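# Carry tube to the window bench rack

## Task

Pick up the tube that sits on the shelved bench by the door and lower it fully into one of the holes in the tube rack on the shelved bench by the window. It fails if the tube ever touches the floor, or if the robot topples or is left leaning.

## Robot and tools

ROBOT. TidyBot++: a mobile base (0.54 m long, 0.50 m wide, 0.38 m tall) on four driven casters, carrying one seven-joint arm with a two-finger gripper. The shoulder sits 0.12 m ahead of the base centre at 0.68 m height. Links: upper arm 0.42 m, forearm 0.31 m, wrist to hand point 0.31 m. The arm begins folded, hand pointing down, poking up to 0.08 m beyond the base front, elbow up to 1.15 m high. Cameras: base_camera is fixed on the base (about x 0.23, z 0.35 m, looking ahead and down, 644x364); wrist_camera is a fisheye (644x476) looking out along the hand.

FRAMES. Base frame: origin on the floor below the base centre, x ahead, y to the left, z up, metres. hand_pose and hand_target use it; the hand point lies midway between the finger pads, the hand's z axis runs along the fingers and the fingers close along its y axis. Odometry frame is the base frame as it was at scene start; base_odometry comes only from wheel rotation (slip looks like travel), heading in rad, left positive, -3.142 to 3.142. base_tilt is in degrees, positive when leaning forward or right.

move. Arguments other than cameras and blocking form one action; its motions start together.
- base: an object of relative offsets from where the base is when the command starts, along its own axes. translate_m: metres, forward positive, -2 to 2. strafe_m: metres, left positive, -2 to 2. rotate_rad: radians, counter-clockwise from above positive, -6.3 to 6.3. A base move is cut off after 14 s.
- joints: an object of absolute targets by name, radians. joint_1_rad any angle (whole arm about vertical; positive is clockwise from above, the reverse of rotate_rad). joint_2_rad -2.249 to 2.249 (shoulder; 0 upright, positive leans forward when joint_1 is 0). joint_3_rad any angle. joint_4_rad -2.579 to 2.579 (elbow; 0 straight; with joint_3 at 3.14 negative bends forward). joint_5_rad any angle. joint_6_rad -2.099 to 2.099 (wrist; with joint_3 3.14 and joint_5 0, negative bends the hand forward). joint_7_rad any angle (hand roll; pointing down, positive is counter-clockwise from above; at 1.57 fingers open left/right). Free-turning joints take the short way, so send steps under half a turn. gripper_pos: absolute, 0 fully open to 1 fully closed; pad gap is about 85 x (1 - gripper_pos) mm.
- target: a single list of seven numbers [x, y, z, qw, qx, qy, qz], an absolute hand pose in the base frame, metres plus unit quaternion. With target, joints may only contain gripper_pos.
- speeds: lowers top speed for this action only. translate_m and strafe_m 0.05 to 0.5 m/s (if both are used, give the speed under one key), rotate_rad 0.1 to 1.57 rad/s, gripper_pos 0.234 to 0.993 pos/s.
- cameras: list of base_camera, wrist_camera or all; [] gives none.
- blocking: true (default) returns when everything rests; false returns in about 0.5 s while motion continues.
An unknown key makes a call invalid; an out-of-range number gets it refused. A refused call, or an unrequested stop, cancels the remaining move, wait and finished_scene calls of that reply.

wait: seconds 0 to 10, returns state and images, ends early once motions settle. stop: brakes all running motions. zoom_image: camera plus region [x0, y0, x1, y1] in image pixels from top-left, at most 504x504. finished_scene: scene number; ends the scene irreversibly, so the tube must already sit fully down in the rack.

RESULTS. move is "done" or the worst status. base_status, joint_status, hand_status: done, moving, off_target (rested away from target, may still push), contact_stop, time_out, not_followed, stopped, torque_fault, limit_stop_at_motor_heat. "joint command not followed" and "cause:" mean self-collision blocked the arm; "pose unreachable" means a target was withheld. motor_effort is percent of maximum torque, bracket = peak in last action. hand_target is where the hand would be with every joint on target. Also: pictures (image order), on_its_own, ARM HIT, MOTOR HOT, OVER-TEMPERATURE FAULT, Motor temperatures.

USING target. After done the hand is usually within 3 cm; fix it by adding (wanted minus hand_pose reading) to the last target's x, y, z. To keep a loaded hand still, resend hand_target, not hand_pose. The controller picks joint angles itself, may swing the elbow, curve and overshoot, and never steers around furniture. Poses low, forward and close to the base often miss and can strike the base. An unreachable pose wanders up to 10 s then reports time_out. A downward-pointing hand reaches at most about 0.94 m high, and only near the base.

GRIPPING AND LOAD. A blocked finger locks squeezing about 100 to 140 N; aiming about 0.01 past first contact grips more gently. Closing pushes fingertips about 13 mm outward; closed tips reach about 20 mm past the hand point. The arm sags under a held object; correct using the readings, and never resend the currently read angle while holding. When the tube meets the rack bottom, hand_pose stops dropping though commands go lower; watch effort and images. After joints moves, resending last command plus (wanted minus read) reduces small errors; friction can leave joints slightly off.

AVOID. Letting the tube touch the floor or dropping it; releasing anything still moving; hitting furniture or the base; gripping the tube hard while it still rests on the bench; yanking or fast swinging a load. Driving or turning while the arm is caught above about 0.6 m, swinging a stretched arm sideways, or reaching far over furniture right in front can tip the robot; retreating or retracting the arm rights it. Torque faults freeze the arm 10 s; long stretched holds overheat motors (trouble from 75 °C). A blocked base keeps pushing and may still report done. Simulation time passes while you think, so running moves continue.

Each tool is called after "Emit:" by a JSON object that holds its "method" and its "body".

## Session

Emit:
{"method": "move", "body": {}}

Scene clock: 0.00 s.
Motor temperatures (°C): [28 27 29 33 40 36 30]
base_odometry: x=+0.000 y=+0.000 heading=+0.000
base_tilt: forward=-0.1 right=+0.0
base_status: not commanded
joint_positions: joint_1_rad=+0.041 joint_2_rad=-0.304 joint_3_rad=+3.122 joint_4_rad=-2.529 joint_5_rad=+0.019 joint_6_rad=-0.914 joint_7_rad=+1.584 gripper_pos=+0.000
joint_status: not commanded
motor_effort: joint_1_rad=+0 joint_2_rad=-2 joint_3_rad=+0 joint_4_rad=+12 joint_5_rad=+0 joint_6_rad=+0 joint_7_rad=+1
hand_pose: x=+0.2432 y=-0.0067 z=+0.5807 quat_wxyz=(+0.011, +1.000, +0.002, +0.001) (m; base frame)
hand_target: x=+0.2428 y=-0.0067 z=+0.5805 quat_wxyz=(+0.011, +1.000, +0.002, +0.001) (m; base frame)
hand_status: not commanded
pictures: base_camera, wrist_camera

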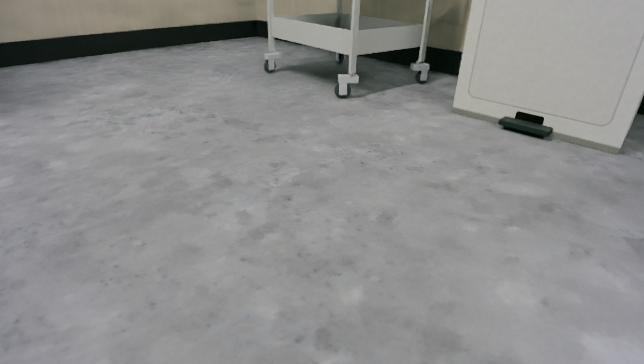

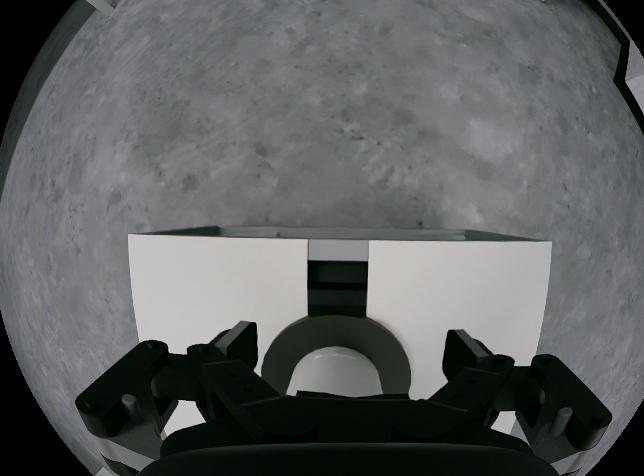

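Emit:
{"method": "move", "body": {"joints": {"joint_1_rad":0,"joint_2_rad":-0.3,"joint_4_rad":-2.2,"joint_6_rad":0.8}}}

Emit:
{"method": "move", "body": {"base": {"rotate_rad":1.57}}}

Emit:
{"method": "move", "body": {"base": {"rotate_rad":1.57}}}

Emit:
{"method": "move", "body": {"base": {"rotate_rad":1.57}}}

Scene clock: 11.80 s.
Motor temperatures (°C): [28 27 29 33 40 36 30]
move: done
base_odometry: x=+0.000 y=+0.000 heading=+0.000
base_tilt: forward=-0.1 right=+0.1
base_status: not commanded
joint_positions: joint_1_rad=+0.016 joint_2_rad=-0.305 joint_3_rad=+3.122 joint_4_rad=-2.204 joint_5_rad=+0.019 joint_6_rad=+0.752 joint_7_rad=+1.584 gripper_pos=+0.000
joint_status: all done
motor_effort: joint_1_rad=+0(1) joint_2_rad=-10(11) joint_3_rad=+0(0) joint_4_rad=+20(20) joint_5_rad=+0(1) joint_6_rad=+8(10) joint_7_rad=+1(2)
hand_pose: x=+0.5736 y=+0.0095 z=+1.1098 quat_wxyz=(+0.008, +0.542, +0.016, +0.840) (m; base frame)
hand_target: x=+0.5691 y=+0.0168 z=+1.1232 quat_wxyz=(+0.001, +0.522, +0.020, +0.852) (m; base frame)
hand_status: not commanded
pictures: base_camera, wrist_camera
camera_calibration:
wrist_camera: T_world_to_cam=[[0.0169864, -0.996435, 0.0826406, -0.088973], [0.382556, -0.0698865, -0.921285, 0.859543], [0.923776, 0.0472641, 0.380005, -0.811167], [0, 0, 0, 1]] pos_world=[0.422025, 0.00975372, 1.10749]

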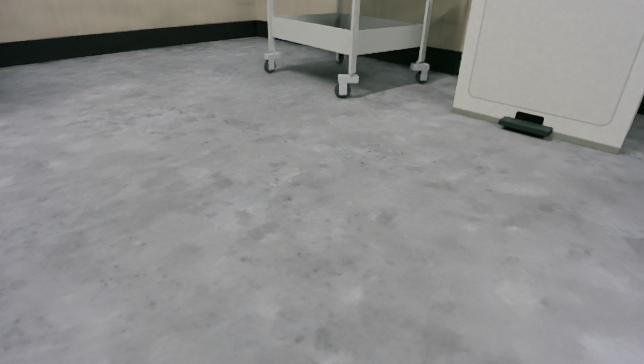

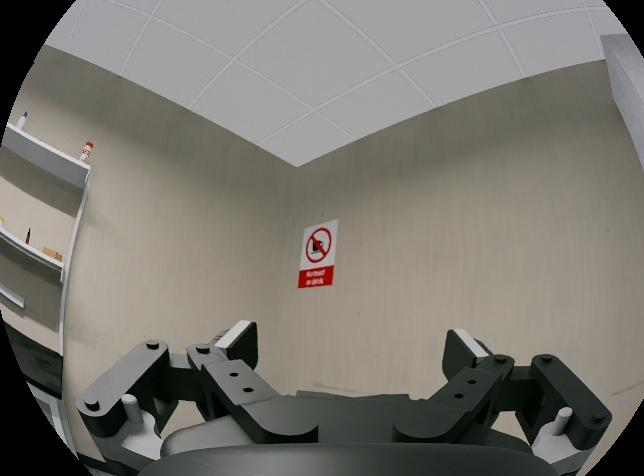

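Scene clock: 14.23 s.
Motor temperatures (°C): [28 27 29 33 40 36 30]
move: done
base_odometry: x=+0.000 y=+0.000 heading=+1.569
base_tilt: forward=+0.0 right=+0.1
base_status: done
joint_positions: joint_1_rad=+0.005 joint_2_rad=-0.305 joint_3_rad=+3.122 joint_4_rad=-2.204 joint_5_rad=+0.019 joint_6_rad=+0.755 joint_7_rad=+1.584 gripper_pos=+0.000
joint_status: not commanded
motor_effort: joint_1_rad=+0(2) joint_2_rad=-10(11) joint_3_rad=+0(3) joint_4_rad=+20(20) joint_5_rad=-1(1) joint_6_rad=+7(8) joint_7_rad=+0(2)
hand_pose: x=+0.5731 y=+0.0145 z=+1.1106 quat_wxyz=(+0.004, +0.541, +0.019, +0.841) (m; base frame)
hand_target: x=+0.5691 y=+0.0168 z=+1.1232 quat_wxyz=(+0.001, +0.522, +0.020, +0.852) (m; base frame)
hand_status: not commanded
pictures: base_camera, wrist_camera
camera_calibration:
wrist_camera: T_world_to_cam=[[0.0275628, -0.996199, 0.0826271, -0.090174], [0.38589, -0.0656473, -0.920206, 0.85757], [0.922133, 0.0572483, 0.382614, -0.813315], [0, 0, 0, 1]] pos_world=[0.421543, 0.0130269, 1.10778]

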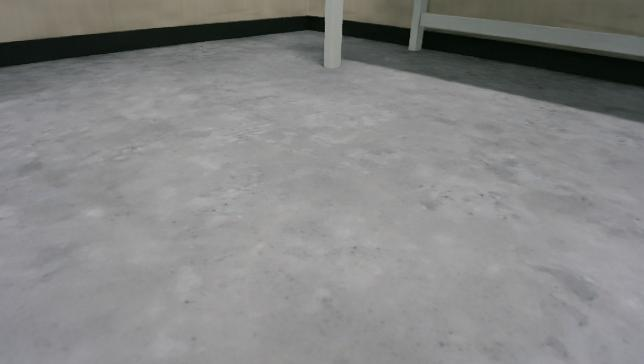

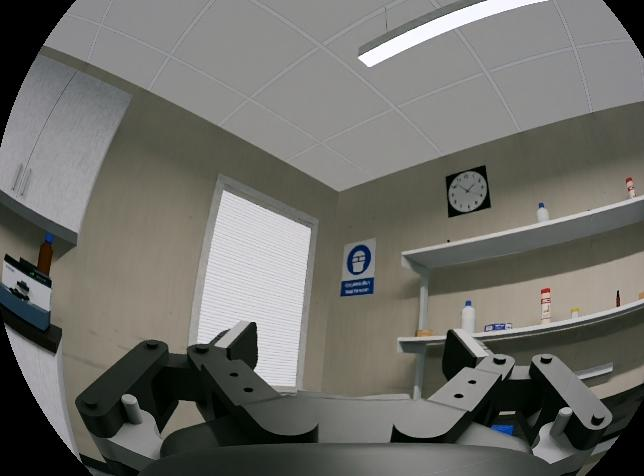

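Scene clock: 16.53 s.
Motor temperatures (°C): [28 27 29 33 39 36 30]
move: done
base_odometry: x=+0.000 y=+0.000 heading=+3.139
base_tilt: forward=-0.1 right=+0.1
base_status: done
joint_positions: joint_1_rad=+0.003 joint_2_rad=-0.305 joint_3_rad=+3.122 joint_4_rad=-2.204 joint_5_rad=+0.019 joint_6_rad=+0.755 joint_7_rad=+1.584 gripper_pos=+0.000
joint_status: not commanded
motor_effort: joint_1_rad=+0(2) joint_2_rad=-10(12) joint_3_rad=+0(2) joint_4_rad=+20(20) joint_5_rad=-1(2) joint_6_rad=+7(8) joint_7_rad=+1(2)
hand_pose: x=+0.5730 y=+0.0155 z=+1.1107 quat_wxyz=(+0.003, +0.541, +0.020, +0.841) (m; base frame)
hand_target: x=+0.5691 y=+0.0168 z=+1.1232 quat_wxyz=(+0.001, +0.522, +0.020, +0.852) (m; base frame)
hand_status: not commanded
pictures: base_camera, wrist_camera
camera_calibration:
wrist_camera: T_world_to_cam=[[0.0296731, -0.996135, 0.0826664, -0.0904212], [0.386431, -0.06484, -0.920036, 0.857317], [0.921841, 0.0592452, 0.383014, -0.813652], [0, 0, 0, 1]] pos_world=[0.421447, 0.0137216, 1.10788]

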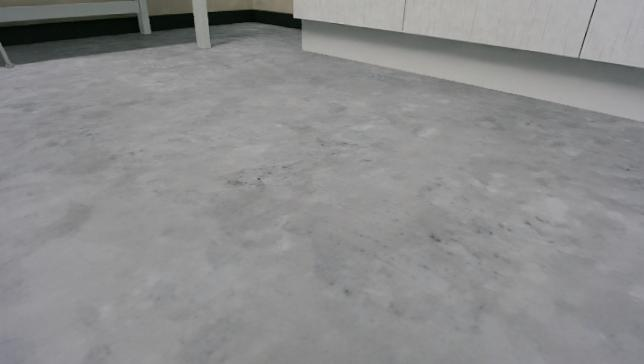

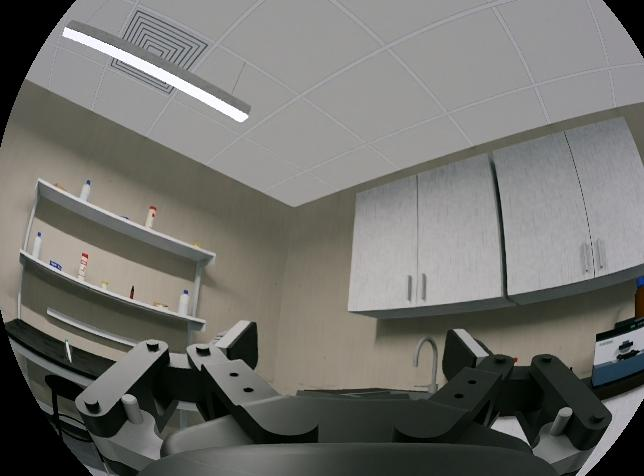

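Scene clock: 18.83 s.
Motor temperatures (°C): [28 27 29 33 39 36 30]
move: done
base_odometry: x=+0.000 y=+0.000 heading=-1.574
base_tilt: forward=-0.1 right=+0.1
base_status: done
joint_positions: joint_1_rad=+0.001 joint_2_rad=-0.305 joint_3_rad=+3.122 joint_4_rad=-2.204 joint_5_rad=+0.019 joint_6_rad=+0.756 joint_7_rad=+1.584 gripper_pos=+0.000
joint_status: not commanded
motor_effort: joint_1_rad=-1(2) joint_2_rad=-10(12) joint_3_rad=+0(2) joint_4_rad=+20(20) joint_5_rad=-1(2) joint_6_rad=+8(8) joint_7_rad=+1(2)
hand_pose: x=+0.5729 y=+0.0160 z=+1.1108 quat_wxyz=(+0.002, +0.541, +0.020, +0.841) (m; base frame)
hand_target: x=+0.5691 y=+0.0168 z=+1.1232 quat_wxyz=(+0.001, +0.522, +0.020, +0.852) (m; base frame)
hand_status: not commanded
pictures: base_camera, wrist_camera
camera_calibration:
wrist_camera: T_world_to_cam=[[0.0309547, -0.996097, 0.0826645, -0.0905615], [0.386727, -0.0643271, -0.919948, 0.85715], [0.921675, 0.0604453, 0.383226, -0.813767], [0, 0, 0, 1]] pos_world=[0.421349, 0.0141184, 1.10788]

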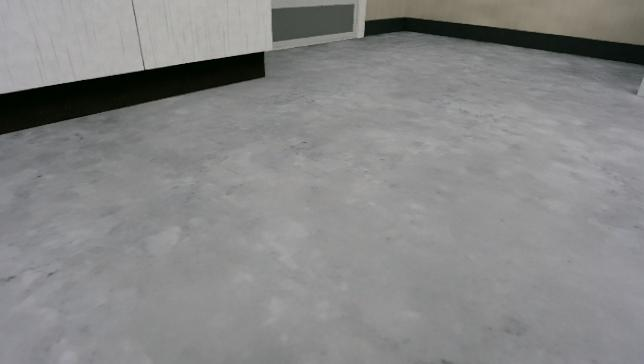

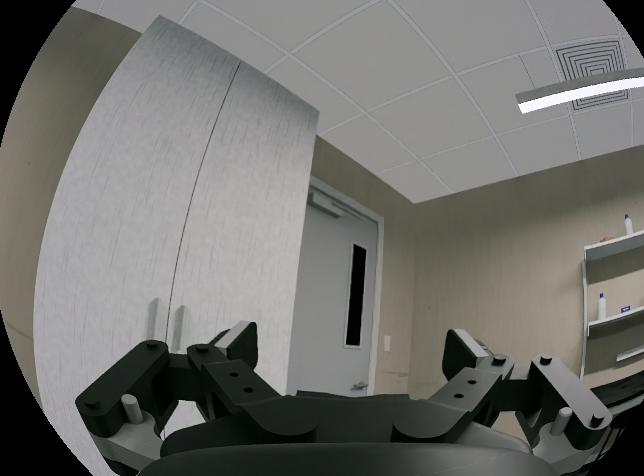

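Emit:
{"method": "move", "body": {"joints": {"joint_1_rad":0,"joint_2_rad":-0.3,"joint_4_rad":-2.2,"joint_6_rad":0.0}, "base": {"rotate_rad":-0.8}}}

Emit:
{"method": "move", "body": {"base": {"rotate_rad":-2.8}}}

Scene clock: 28.90 s.
Motor temperatures (°C): [28 27 29 33 39 36 30]
move: done
base_odometry: x=+0.000 y=+0.000 heading=-2.374
base_tilt: forward=-0.1 right=+0.0
base_status: done
joint_positions: joint_1_rad=+0.002 joint_2_rad=-0.305 joint_3_rad=+3.122 joint_4_rad=-2.201 joint_5_rad=+0.019 joint_6_rad=+0.029 joint_7_rad=+1.584 gripper_pos=+0.000
joint_status: all done
motor_effort: joint_1_rad=-1(2) joint_2_rad=-10(12) joint_3_rad=+0(2) joint_4_rad=+20(22) joint_5_rad=+0(1) joint_6_rad=+8(10) joint_7_rad=+0(2)
hand_pose: x=+0.5880 y=+0.0110 z=+0.8914 quat_wxyz=(+0.007, +0.804, +0.022, +0.595) (m; base frame)
hand_target: x=+0.5864 y=+0.0115 z=+0.8814 quat_wxyz=(+0.006, +0.813, +0.023, +0.582) (m; base frame)
hand_status: not commanded
pictures: base_camera, wrist_camera
camera_calibration:
wrist_camera: T_world_to_cam=[[0.0678734, -0.995693, 0.0631597, -0.0822515], [-0.320395, -0.0817055, -0.943754, 1.08642], [0.944849, 0.0438197, -0.324561, -0.125829], [0, 0, 0, 1]] pos_world=[0.472557, 0.0123834, 0.989672]

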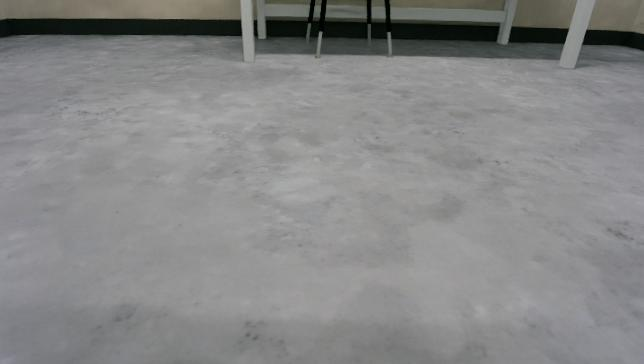

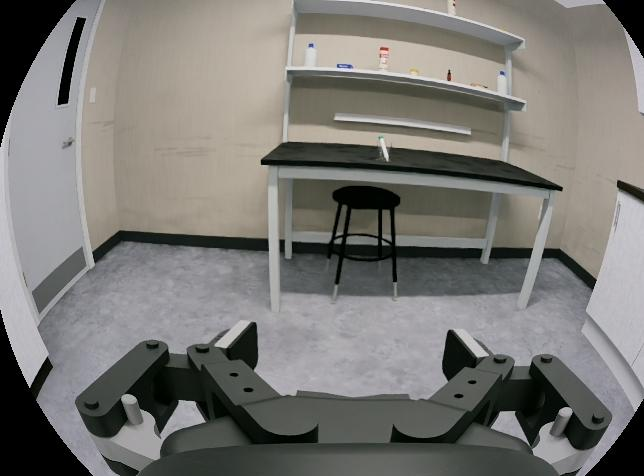

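Scene clock: 31.97 s.
Motor temperatures (°C): [28 27 29 33 39 36 30]
move: done
base_odometry: x=+0.000 y=+0.000 heading=+1.110
base_tilt: forward=-0.1 right=+0.1
base_status: done
joint_positions: joint_1_rad=+0.001 joint_2_rad=-0.305 joint_3_rad=+3.122 joint_4_rad=-2.201 joint_5_rad=+0.019 joint_6_rad=+0.029 joint_7_rad=+1.584 gripper_pos=+0.000
joint_status: not commanded
motor_effort: joint_1_rad=+0(2) joint_2_rad=-10(12) joint_3_rad=+0(2) joint_4_rad=+20(20) joint_5_rad=-1(1) joint_6_rad=+8(9) joint_7_rad=+1(2)
hand_pose: x=+0.5880 y=+0.0111 z=+0.8914 quat_wxyz=(+0.007, +0.804, +0.022, +0.595) (m; base frame)
hand_target: x=+0.5864 y=+0.0115 z=+0.8814 quat_wxyz=(+0.006, +0.813, +0.023, +0.582) (m; base frame)
hand_status: not commanded
pictures: base_camera, wrist_camera
camera_calibration:
wrist_camera: T_world_to_cam=[[0.0680958, -0.995675, 0.0631949, -0.0822922], [-0.320372, -0.0818102, -0.943753, 1.08642], [0.944841, 0.0440197, -0.324558, -0.125836], [0, 0, 0, 1]] pos_world=[0.472558, 0.0124832, 0.989673]

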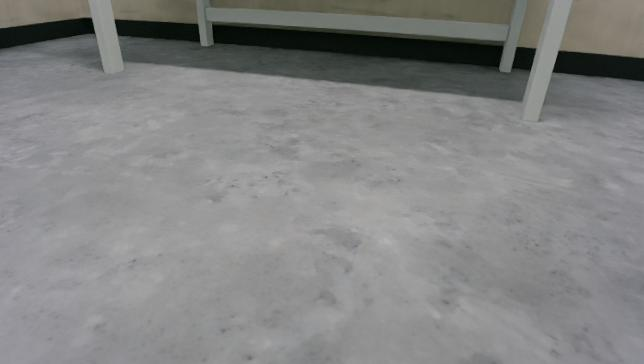

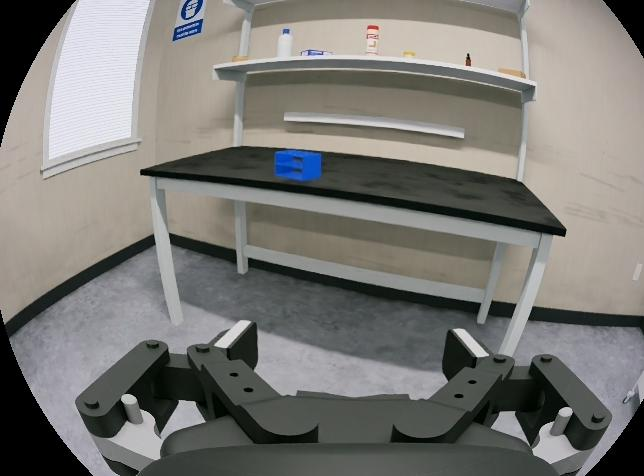

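Emit:
{"method": "zoom_image", "body": {"camera": "wrist_camera", "region": [250, 130, 350, 200]}}

Emit:
{"method": "move", "body": {"base": {"rotate_rad":2.8}}}

Emit:
{"method": "zoom_image", "body": {"camera": "wrist_camera", "region": [350, 120, 420, 170]}}

Scaled by 5.040.

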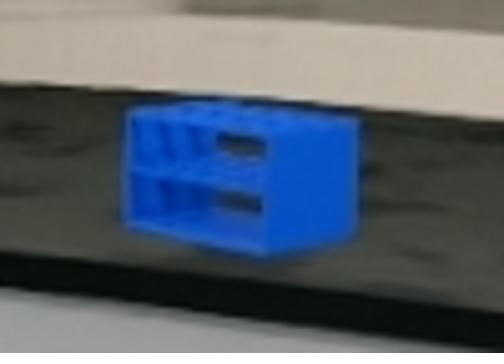

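Scene clock: 39.70 s.
Motor temperatures (°C): [28 27 28 33 39 36 30]
move: done
base_odometry: x=+0.000 y=+0.000 heading=-2.374
base_tilt: forward=-0.1 right=+0.1
base_status: done
joint_positions: joint_1_rad=+0.002 joint_2_rad=-0.305 joint_3_rad=+3.122 joint_4_rad=-2.201 joint_5_rad=+0.019 joint_6_rad=+0.029 joint_7_rad=+1.584 gripper_pos=+0.000
joint_status: not commanded
motor_effort: joint_1_rad=-1(2) joint_2_rad=-10(12) joint_3_rad=+0(2) joint_4_rad=+20(21) joint_5_rad=+0(1) joint_6_rad=+8(9) joint_7_rad=+1(2)
hand_pose: x=+0.5880 y=+0.0109 z=+0.8914 quat_wxyz=(+0.007, +0.804, +0.022, +0.595) (m; base frame)
hand_target: x=+0.5864 y=+0.0115 z=+0.8814 quat_wxyz=(+0.006, +0.813, +0.023, +0.582) (m; base frame)
hand_status: not commanded
pictures: base_camera, wrist_camera
camera_calibration:
wrist_camera: T_world_to_cam=[[0.0676473, -0.99571, 0.0631332, -0.0822175], [-0.320329, -0.0816036, -0.943785, 1.08641], [0.944888, 0.0436211, -0.324475, -0.125925], [0, 0, 0, 1]] pos_world=[0.472556, 0.0122835, 0.989672]

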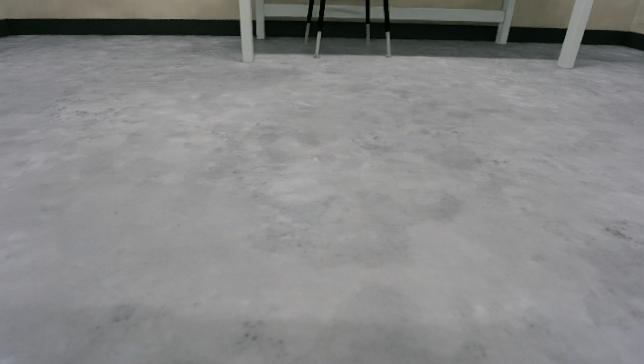

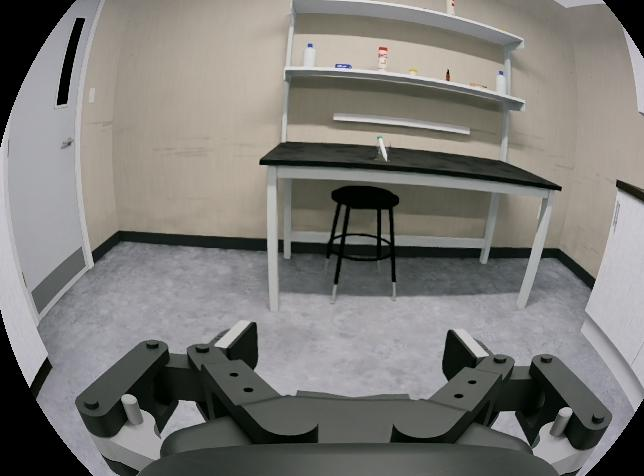

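Scaled by 7.200.

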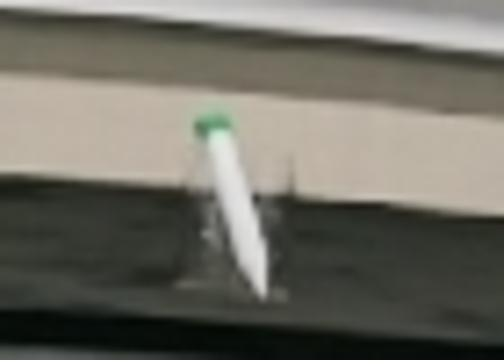

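Emit:
{"method": "move", "body": {"base": {"translate_m":1.15,"strafe_m":-0.13}}}

Emit:
{"method": "zoom_image", "body": {"camera": "wrist_camera", "region": [260, 120, 460, 270]}}

Scene clock: 99.33 s.
Motor temperatures (°C): [28 27 28 33 39 36 30]
move: done
base_odometry: x=-0.918 y=-0.705 heading=-2.373
base_tilt: forward=-0.1 right=+0.1
base_status: done
joint_positions: joint_1_rad=+0.002 joint_2_rad=-0.303 joint_3_rad=+3.122 joint_4_rad=-2.201 joint_5_rad=+0.019 joint_6_rad=+0.028 joint_7_rad=+1.584 gripper_pos=+0.000
joint_status: not commanded
motor_effort: joint_1_rad=+0(1) joint_2_rad=-10(13) joint_3_rad=+0(1) joint_4_rad=+20(21) joint_5_rad=+0(1) joint_6_rad=+8(9) joint_7_rad=+0(2)
hand_pose: x=+0.5882 y=+0.0109 z=+0.8903 quat_wxyz=(+0.007, +0.804, +0.022, +0.594) (m; base frame)
hand_target: x=+0.5864 y=+0.0115 z=+0.8814 quat_wxyz=(+0.006, +0.813, +0.023, +0.582) (m; base frame)
hand_status: not commanded
pictures: base_camera, wrist_camera
camera_calibration:
wrist_camera: T_world_to_cam=[[0.0677325, -0.995714, 0.0629778, -0.0820879], [-0.323024, -0.0816086, -0.942866, 1.08619], [0.943964, 0.0435194, -0.327167, -0.123562], [0, 0, 0, 1]] pos_world=[0.473063, 0.0122837, 0.988876]

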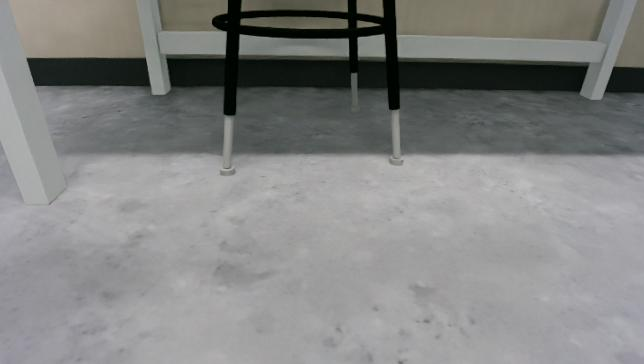

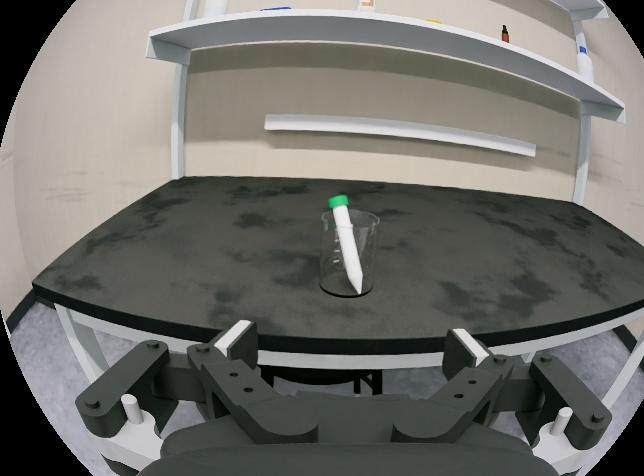

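Scaled by 2.520.

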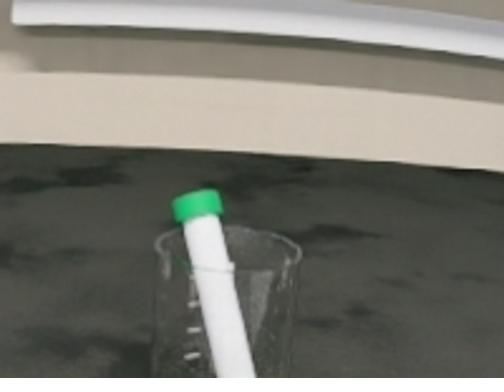

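Emit:
{"method": "move", "body": {"target": [0.60, 0.01, 1.05, 0, 0.924, 0, 0.383], "cameras": ["wrist_camera"]}}

Emit:
{"method": "zoom_image", "body": {"camera": "wrist_camera", "region": [240, 130, 440, 280]}}

Scene clock: 129.40 s.
Motor temperatures (°C): [28 27 28 33 39 36 30]
move: done
base_odometry: x=-0.918 y=-0.705 heading=-2.373
base_tilt: forward=-0.1 right=+0.1
base_status: not commanded
joint_positions: joint_1_rad=-0.025 joint_2_rad=-0.036 joint_3_rad=+3.122 joint_4_rad=-1.038 joint_5_rad=+0.019 joint_6_rad=-1.309 joint_7_rad=+1.584 gripper_pos=+0.000
joint_status: not commanded
motor_effort: joint_1_rad=+0(1) joint_2_rad=-17(18) joint_3_rad=+0(1) joint_4_rad=+17(21) joint_5_rad=+1(1) joint_6_rad=+6(9) joint_7_rad=+1(2)
hand_pose: x=+0.5979 y=+0.0174 z=+1.0621 quat_wxyz=(+0.003, +0.914, +0.025, +0.404) (m; base frame)
hand_target: x=+0.6000 y=+0.0100 z=+1.0500 quat_wxyz=(+0.000, +0.924, +0.000, +0.383) (m; base frame)
hand_status: done (0.014 m and 4.0 deg from the pose sent, 0.160 m and 27.9 deg at the start)
pictures: wrist_camera
camera_calibration:
wrist_camera: T_world_to_cam=[[0.091367, -0.995263, 0.0332298, -0.0695201], [-0.693061, -0.087515, -0.715547, 1.23182], [0.715065, 0.0423471, -0.697774, 0.453729], [0, 0, 0, 1]] pos_world=[0.53563, 0.0193976, 1.20033]

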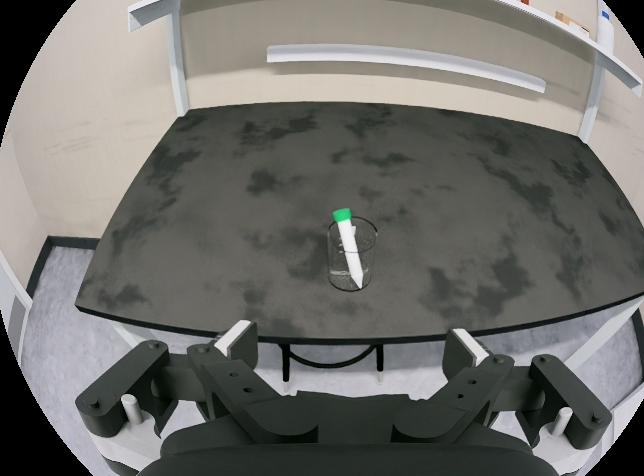

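Scaled by 2.520.

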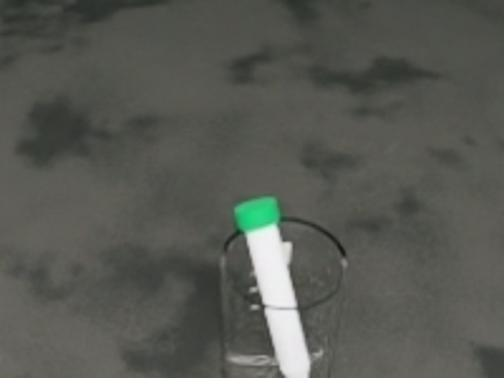

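Emit:
{"method": "move", "body": {"base": {"translate_m":0.37,"strafe_m":-0.30,"rotate_rad":0.576}, "speeds": {"translate_m":0.25}, "cameras": ["base_camera"]}}

Emit:
{"method": "move", "body": {"target": [0.50, 0.0, 0.99, 0, 0.966, 0, 0.259], "cameras": ["wrist_camera"]}}

Emit:
{"method": "zoom_image", "body": {"camera": "wrist_camera", "region": [240, 130, 440, 280]}}

Scene clock: 203.10 s.
Motor temperatures (°C): [27 27 27 32 39 36 30]
move: done
base_odometry: x=-1.392 y=-0.747 heading=-1.796
base_tilt: forward=-0.1 right=+0.1
base_status: done
joint_positions: joint_1_rad=-0.037 joint_2_rad=-0.027 joint_3_rad=+3.129 joint_4_rad=-1.037 joint_5_rad=+0.019 joint_6_rad=-1.313 joint_7_rad=+1.584 gripper_pos=+0.000
joint_status: not commanded
motor_effort: joint_1_rad=+0(2) joint_2_rad=-17(19) joint_3_rad=+0(2) joint_4_rad=+17(18) joint_5_rad=+0(1) joint_6_rad=+6(7) joint_7_rad=+1(2)
hand_pose: x=+0.6005 y=+0.0198 z=+1.0574 quat_wxyz=(+0.002, +0.917, +0.028, +0.398) (m; base frame)
hand_target: x=+0.6000 y=+0.0100 z=+1.0500 quat_wxyz=(+0.000, +0.924, +0.000, +0.383) (m; base frame)
hand_status: not commanded
pictures: base_camera

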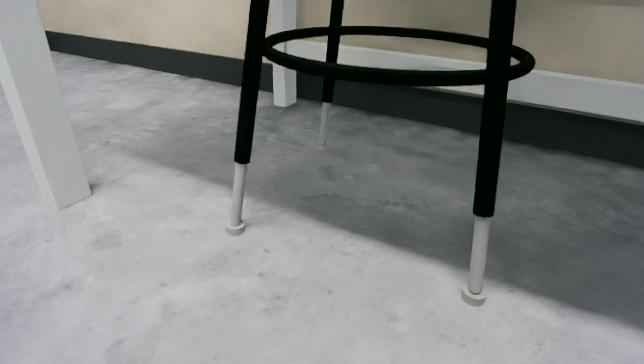

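Scene clock: 204.13 s.
Motor temperatures (°C): [27 27 27 32 39 36 30]
move: done
base_odometry: x=-1.392 y=-0.747 heading=-1.796
base_tilt: forward=-0.1 right=+0.1
base_status: not commanded
joint_positions: joint_1_rad=-0.034 joint_2_rad=-0.110 joint_3_rad=+3.132 joint_4_rad=-1.129 joint_5_rad=+0.019 joint_6_rad=-1.540 joint_7_rad=+1.584 gripper_pos=+0.000
joint_status: not commanded
motor_effort: joint_1_rad=+0(1) joint_2_rad=-13(19) joint_3_rad=+0(0) joint_4_rad=+16(17) joint_5_rad=+0(1) joint_6_rad=+5(6) joint_7_rad=+0(2)
hand_pose: x=+0.5115 y=+0.0126 z=+1.0046 quat_wxyz=(+0.005, +0.958, +0.025, +0.287) (m; base frame)
hand_target: x=+0.5000 y=+0.0000 z=+0.9900 quat_wxyz=(+0.000, +0.966, +0.000, +0.259) (m; base frame)
hand_status: done (0.023 m and 4.4 deg from the pose sent, 0.123 m and 17.3 deg at the start)
pictures: wrist_camera
camera_calibration:
wrist_camera: T_world_to_cam=[[0.0920197, -0.995574, 0.019118, -0.050668], [-0.848727, -0.0884589, -0.521381, 1.01491], [0.520764, 0.0317514, -0.85311, 0.731133], [0, 0, 0, 1]] pos_world=[0.485296, 0.0161196, 1.15386]

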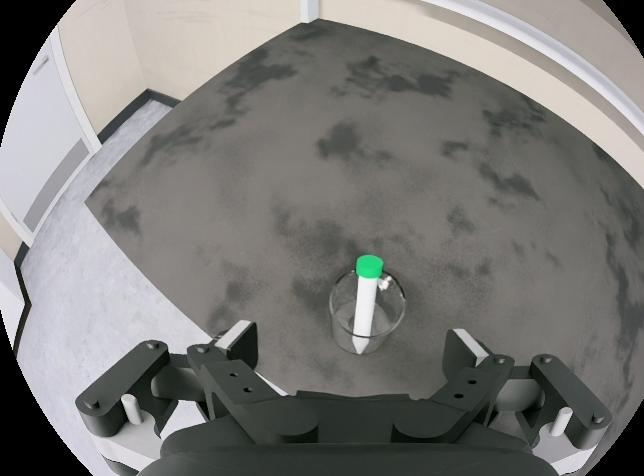

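Scaled by 2.520.

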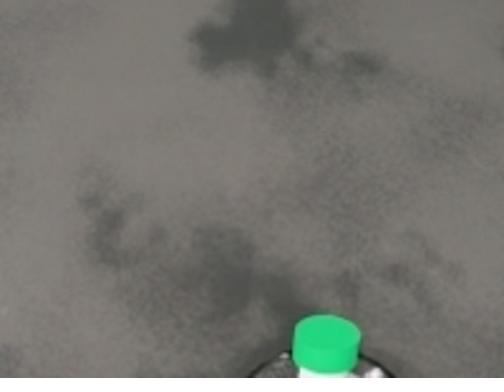

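Emit:
{"method": "move", "body": {"target": [0.592, -0.014, 0.93, 0, 0.989, -0.02, 0.148], "cameras": ["wrist_camera"]}}

Emit:
{"method": "zoom_image", "body": {"camera": "wrist_camera", "region": [220, 220, 480, 400]}}

Scene clock: 222.90 s.
Motor temperatures (°C): [27 27 27 32 39 36 30]
move: done
base_odometry: x=-1.392 y=-0.747 heading=-1.796
base_tilt: forward=-0.1 right=+0.1
base_status: not commanded
joint_positions: joint_1_rad=-0.013 joint_2_rad=+0.226 joint_3_rad=+3.161 joint_4_rad=-0.901 joint_5_rad=+0.019 joint_6_rad=-1.685 joint_7_rad=+1.584 gripper_pos=+0.000
joint_status: not commanded
motor_effort: joint_1_rad=+0(1) joint_2_rad=-26(29) joint_3_rad=-1(1) joint_4_rad=+16(17) joint_5_rad=+0(1) joint_6_rad=+3(5) joint_7_rad=+1(2)
hand_pose: x=+0.5981 y=-0.0067 z=+0.9325 quat_wxyz=(+0.013, +0.986, +0.001, +0.164) (m; base frame)
hand_target: x=+0.5920 y=-0.0140 z=+0.9300 quat_wxyz=(+0.000, +0.989, -0.020, +0.148) (m; base frame)
hand_status: done (0.010 m and 3.4 deg from the pose sent, 0.113 m and 17.1 deg at the start)
pictures: wrist_camera
camera_calibration:
wrist_camera: T_world_to_cam=[[0.0427992, -0.999046, 0.00867617, -0.0373273], [-0.955206, -0.0434633, -0.292733, 0.899914], [0.292831, 0.00424123, -0.956155, 0.85736], [0, 0, 0, 1]] pos_world=[0.610139, -0.00181472, 1.08353]

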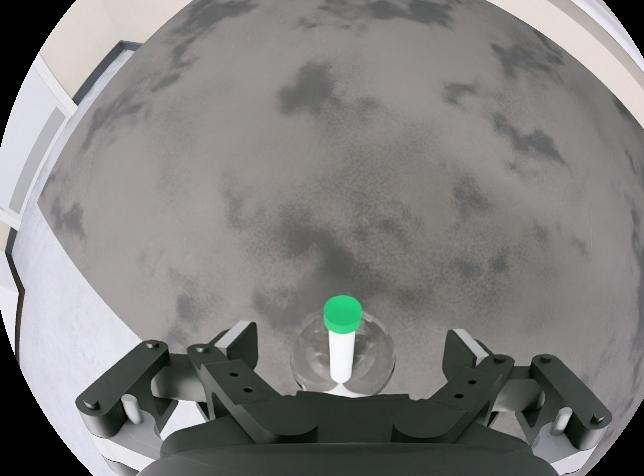

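Scaled by 1.938.

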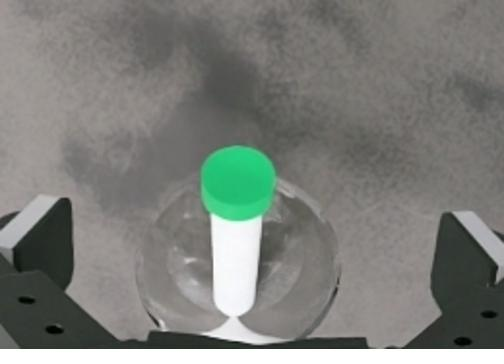

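Emit:
{"method": "move", "body": {"target": [0.614, -0.012, 0.8975, 0, 0.989, -0.02, 0.148], "cameras": ["wrist_camera"]}}

Emit:
{"method": "zoom_image", "body": {"camera": "wrist_camera", "region": [220, 220, 480, 400]}}

Scene clock: 239.27 s.
Motor temperatures (°C): [27 27 27 32 39 36 30]
move: done
base_odometry: x=-1.392 y=-0.747 heading=-1.796
base_tilt: forward=+0.0 right=+0.1
base_status: not commanded
joint_positions: joint_1_rad=-0.013 joint_2_rad=+0.239 joint_3_rad=+3.161 joint_4_rad=-0.948 joint_5_rad=+0.019 joint_6_rad=-1.648 joint_7_rad=+1.584 gripper_pos=+0.000
joint_status: not commanded
motor_effort: joint_1_rad=+0(1) joint_2_rad=-27(28) joint_3_rad=+0(1) joint_4_rad=+16(17) joint_5_rad=+0(1) joint_6_rad=+2(3) joint_7_rad=+1(2)
hand_pose: x=+0.6043 y=-0.0068 z=+0.9117 quat_wxyz=(+0.013, +0.988, +0.002, +0.153) (m; base frame)
hand_target: x=+0.6140 y=-0.0120 z=+0.8975 quat_wxyz=(+0.000, +0.989, -0.020, +0.148) (m; base frame)
hand_status: done (0.018 m and 2.9 deg from the pose sent, 0.039 m and 3.4 deg at the start)
pictures: wrist_camera
camera_calibration:
wrist_camera: T_world_to_cam=[[0.0434885, -0.999021, 0.00812921, -0.0374016], [-0.961724, -0.0440656, -0.270452, 0.883321], [0.270546, 0.00394349, -0.962699, 0.855094], [0, 0, 0, 1]] pos_world=[0.619796, -0.00181299, 1.0624]

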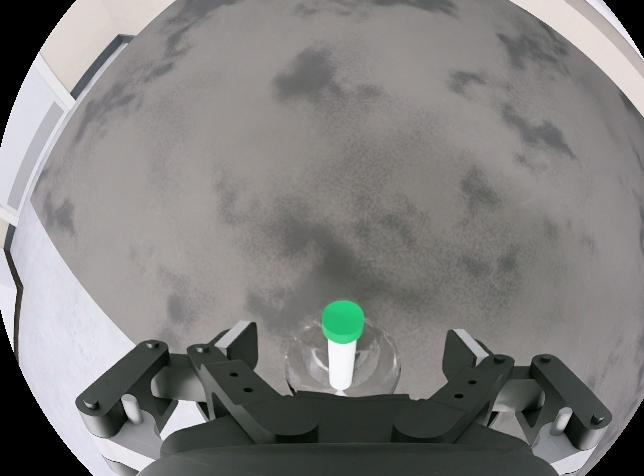

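Scaled by 1.938.

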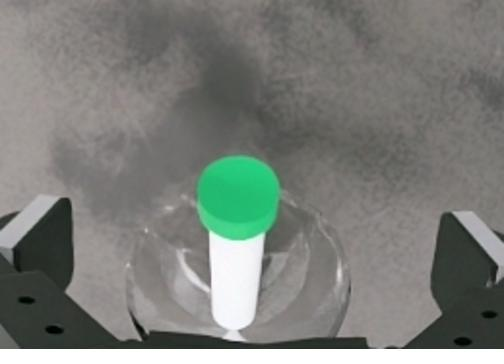

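Emit:
{"method": "move", "body": {"target": [0.630, -0.010, 0.876, 0, 0.985, -0.02, 0.174], "cameras": ["wrist_camera"]}}

Emit:
{"method": "zoom_image", "body": {"camera": "wrist_camera", "region": [220, 220, 480, 400]}}

Scene clock: 245.33 s.
Motor temperatures (°C): [27 27 27 32 39 36 30]
move: done
base_odometry: x=-1.392 y=-0.747 heading=-1.796
base_tilt: forward=-0.1 right=+0.1
base_status: not commanded
joint_positions: joint_1_rad=-0.013 joint_2_rad=+0.237 joint_3_rad=+3.161 joint_4_rad=-1.062 joint_5_rad=+0.019 joint_6_rad=-1.517 joint_7_rad=+1.584 gripper_pos=+0.000
joint_status: not commanded
motor_effort: joint_1_rad=+0(1) joint_2_rad=-27(29) joint_3_rad=+0(1) joint_4_rad=+17(18) joint_5_rad=+0(0) joint_6_rad=+3(3) joint_7_rad=+1(2)
hand_pose: x=+0.6205 y=-0.0070 z=+0.8805 quat_wxyz=(+0.013, +0.987, +0.003, +0.162) (m; base frame)
hand_target: x=+0.6300 y=-0.0100 z=+0.8760 quat_wxyz=(+0.000, +0.985, -0.020, +0.174) (m; base frame)
hand_status: done (0.011 m and 3.3 deg from the pose sent, 0.044 m and 3.8 deg at the start)
pictures: wrist_camera
camera_calibration:
wrist_camera: T_world_to_cam=[[0.0457895, -0.998903, 0.00980685, -0.0411089], [-0.956196, -0.046669, -0.288981, 0.903322], [0.289122, 0.00385504, -0.957284, 0.804441], [0, 0, 0, 1]] pos_world=[0.633054, -0.00200787, 1.03153]

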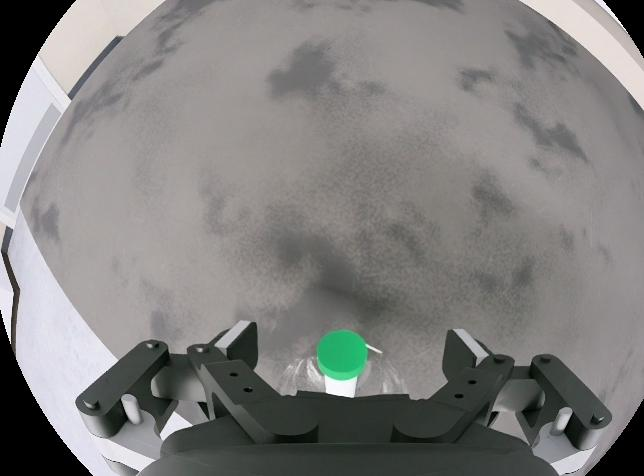

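Scaled by 1.938.

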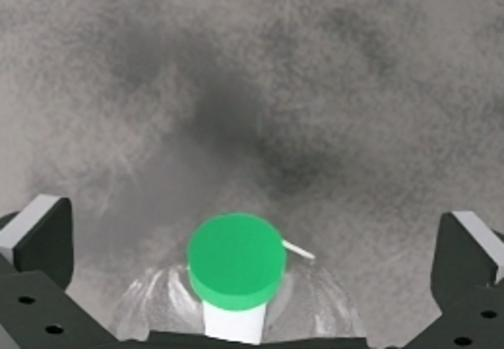

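Emit:
{"method": "move", "body": {"target": [0.633, -0.009, 0.887, 0, 0.985, -0.02, 0.174], "cameras": []}}

Emit:
{"method": "move", "body": {"joints": {"gripper_pos":0.55}, "speeds": {"gripper_pos":0.234}, "cameras": ["wrist_camera"]}}

Emit:
{"method": "zoom_image", "body": {"camera": "wrist_camera", "region": [220, 220, 480, 400]}}

Scene clock: 262.10 s.
Motor temperatures (°C): [27 27 27 32 39 36 30]
move: done
base_odometry: x=-1.392 y=-0.747 heading=-1.796
base_tilt: forward=-0.1 right=+0.1
base_status: not commanded
joint_positions: joint_1_rad=-0.013 joint_2_rad=+0.238 joint_3_rad=+3.161 joint_4_rad=-1.031 joint_5_rad=+0.019 joint_6_rad=-1.514 joint_7_rad=+1.584 gripper_pos=+0.000
joint_status: not commanded
motor_effort: joint_1_rad=-1(1) joint_2_rad=-28(29) joint_3_rad=+0(1) joint_4_rad=+17(18) joint_5_rad=+0(0) joint_6_rad=+3(3) joint_7_rad=+1(2)
hand_pose: x=+0.6278 y=-0.0070 z=+0.8927 quat_wxyz=(+0.014, +0.984, +0.003, +0.178) (m; base frame)
hand_target: x=+0.6330 y=-0.0090 z=+0.8870 quat_wxyz=(+0.000, +0.985, -0.020, +0.174) (m; base frame)
hand_status: done (0.008 m and 3.1 deg from the pose sent, 0.014 m and 3.3 deg at the start)
pictures: none
No camera images: "cameras" was empty.

Scene clock: 265.03 s.
Motor temperatures (°C): [27 27 27 32 39 36 30]
move: done
base_odometry: x=-1.392 y=-0.747 heading=-1.796
base_tilt: forward=+0.0 right=+0.1
base_status: not commanded
joint_positions: joint_1_rad=-0.013 joint_2_rad=+0.238 joint_3_rad=+3.161 joint_4_rad=-1.031 joint_5_rad=+0.019 joint_6_rad=-1.514 joint_7_rad=+1.584 gripper_pos=+0.551
joint_status: all done
motor_effort: joint_1_rad=+0(1) joint_2_rad=-27(28) joint_3_rad=+0(1) joint_4_rad=+17(17) joint_5_rad=+0(1) joint_6_rad=+3(4) joint_7_rad=+1(2)
hand_pose: x=+0.6278 y=-0.0070 z=+0.8927 quat_wxyz=(+0.014, +0.984, +0.003, +0.178) (m; base frame)
hand_target: x=+0.6330 y=-0.0090 z=+0.8870 quat_wxyz=(+0.000, +0.985, -0.020, +0.174) (m; base frame)
hand_status: not commanded
pictures: wrist_camera
camera_calibration:
wrist_camera: T_world_to_cam=[[0.0456676, -0.99889, 0.0115692, -0.0429987], [-0.946316, -0.0469681, -0.319812, 0.935048], [0.32, 0.0036569, -0.94741, 0.78575], [0, 0, 0, 1]] pos_world=[0.635375, -0.00190691, 1.04396]

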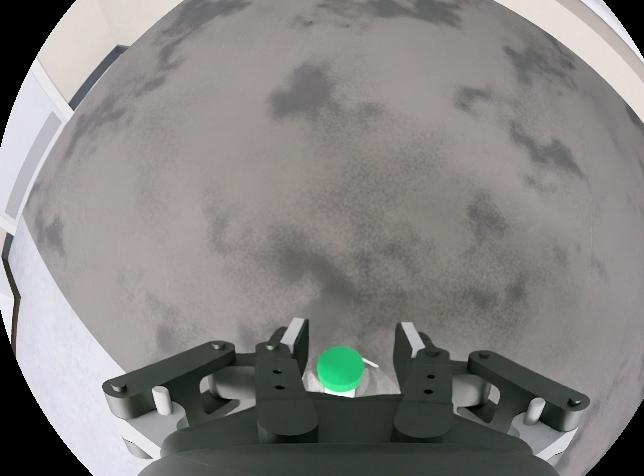

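Scaled by 1.938.

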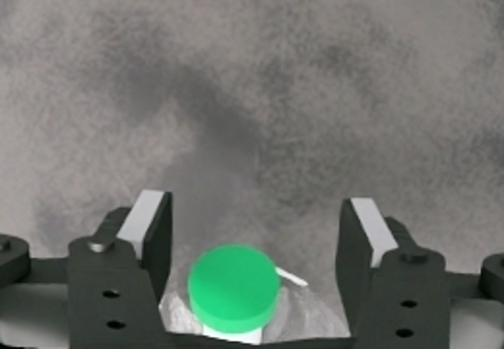

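Emit:
{"method": "move", "body": {"target": [0.624, -0.009, 0.881, 0, 0.985, -0.02, 0.174], "cameras": ["wrist_camera"]}}

Emit:
{"method": "zoom_image", "body": {"camera": "wrist_camera", "region": [260, 300, 420, 410]}}

Scene clock: 296.80 s.
Motor temperatures (°C): [27 27 27 32 39 36 30]
move: done
base_odometry: x=-1.392 y=-0.747 heading=-1.796
base_tilt: forward=-0.1 right=+0.1
base_status: not commanded
joint_positions: joint_1_rad=-0.013 joint_2_rad=+0.225 joint_3_rad=+3.161 joint_4_rad=-1.066 joint_5_rad=+0.019 joint_6_rad=-1.511 joint_7_rad=+1.584 gripper_pos=+0.551
joint_status: not commanded
motor_effort: joint_1_rad=+0(1) joint_2_rad=-27(28) joint_3_rad=-1(1) joint_4_rad=+17(18) joint_5_rad=+0(0) joint_6_rad=+3(4) joint_7_rad=+1(2)
hand_pose: x=+0.6190 y=-0.0071 z=+0.8852 quat_wxyz=(+0.013, +0.986, +0.003, +0.169) (m; base frame)
hand_target: x=+0.6240 y=-0.0090 z=+0.8810 quat_wxyz=(+0.000, +0.985, -0.020, +0.174) (m; base frame)
hand_status: done (0.007 m and 3.1 deg from the pose sent, 0.012 m and 3.1 deg at the start)
pictures: wrist_camera
camera_calibration:
wrist_camera: T_world_to_cam=[[0.0457817, -0.998898, 0.0103489, -0.0415512], [-0.952267, -0.0467698, -0.301663, 0.912004], [0.301814, 0.00395574, -0.953358, 0.798014], [0, 0, 0, 1]] pos_world=[0.629522, -0.00200787, 1.03634]

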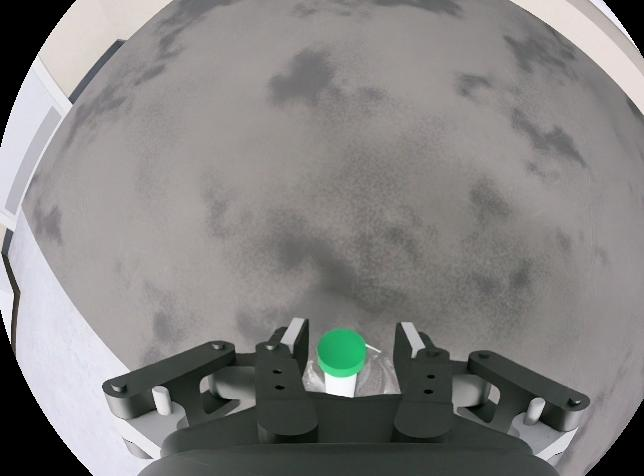

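Scaled by 3.150.

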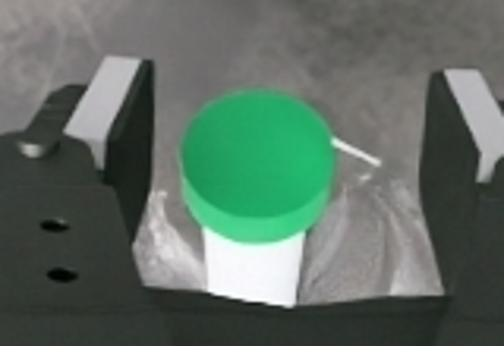

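Emit:
{"method": "move", "body": {"joints": {"gripper_pos":0.80}, "speeds": {"gripper_pos":0.234}, "cameras": ["wrist_camera"]}}

Emit:
{"method": "zoom_image", "body": {"camera": "wrist_camera", "region": [260, 300, 420, 410]}}

Scene clock: 305.17 s.
Motor temperatures (°C): [27 27 27 32 39 36 30]
move: off_target
base_odometry: x=-1.392 y=-0.747 heading=-1.796
base_tilt: forward=-0.1 right=+0.1
base_status: not commanded
joint_positions: joint_1_rad=-0.013 joint_2_rad=+0.225 joint_3_rad=+3.161 joint_4_rad=-1.066 joint_5_rad=+0.019 joint_6_rad=-1.511 joint_7_rad=+1.584 gripper_pos=+0.790
joint_status: gripper_pos off_target (ended at +0.790, target +0.800)
motor_effort: joint_1_rad=+0(1) joint_2_rad=-27(27) joint_3_rad=+0(1) joint_4_rad=+17(17) joint_5_rad=+0(1) joint_6_rad=+3(4) joint_7_rad=+1(2)
hand_pose: x=+0.6189 y=-0.0071 z=+0.8854 quat_wxyz=(+0.013, +0.985, +0.003, +0.169) (m; base frame)
hand_target: x=+0.6240 y=-0.0090 z=+0.8810 quat_wxyz=(+0.000, +0.985, -0.020, +0.174) (m; base frame)
hand_status: not commanded
pictures: wrist_camera
camera_calibration:
wrist_camera: T_world_to_cam=[[0.0457734, -0.998898, 0.0103723, -0.0415677], [-0.952105, -0.0467668, -0.302174, 0.912396], [0.302326, 0.00395604, -0.953196, 0.797746], [0, 0, 0, 1]] pos_world=[0.62942, -0.00200788, 1.03654]

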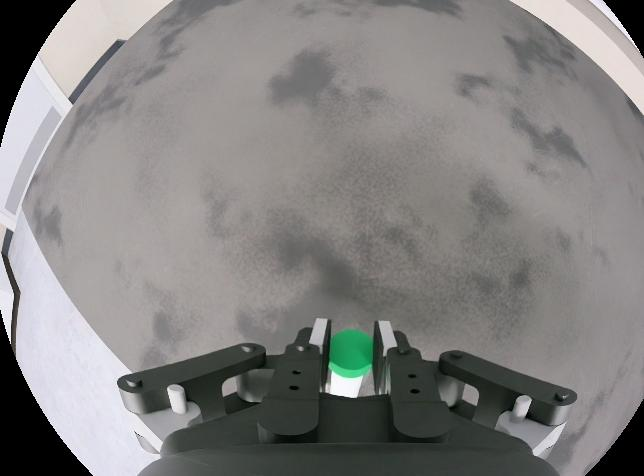

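Scaled by 3.150.

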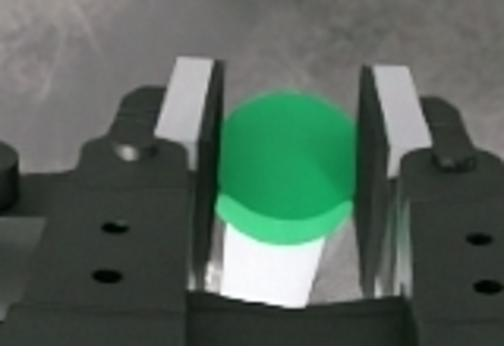

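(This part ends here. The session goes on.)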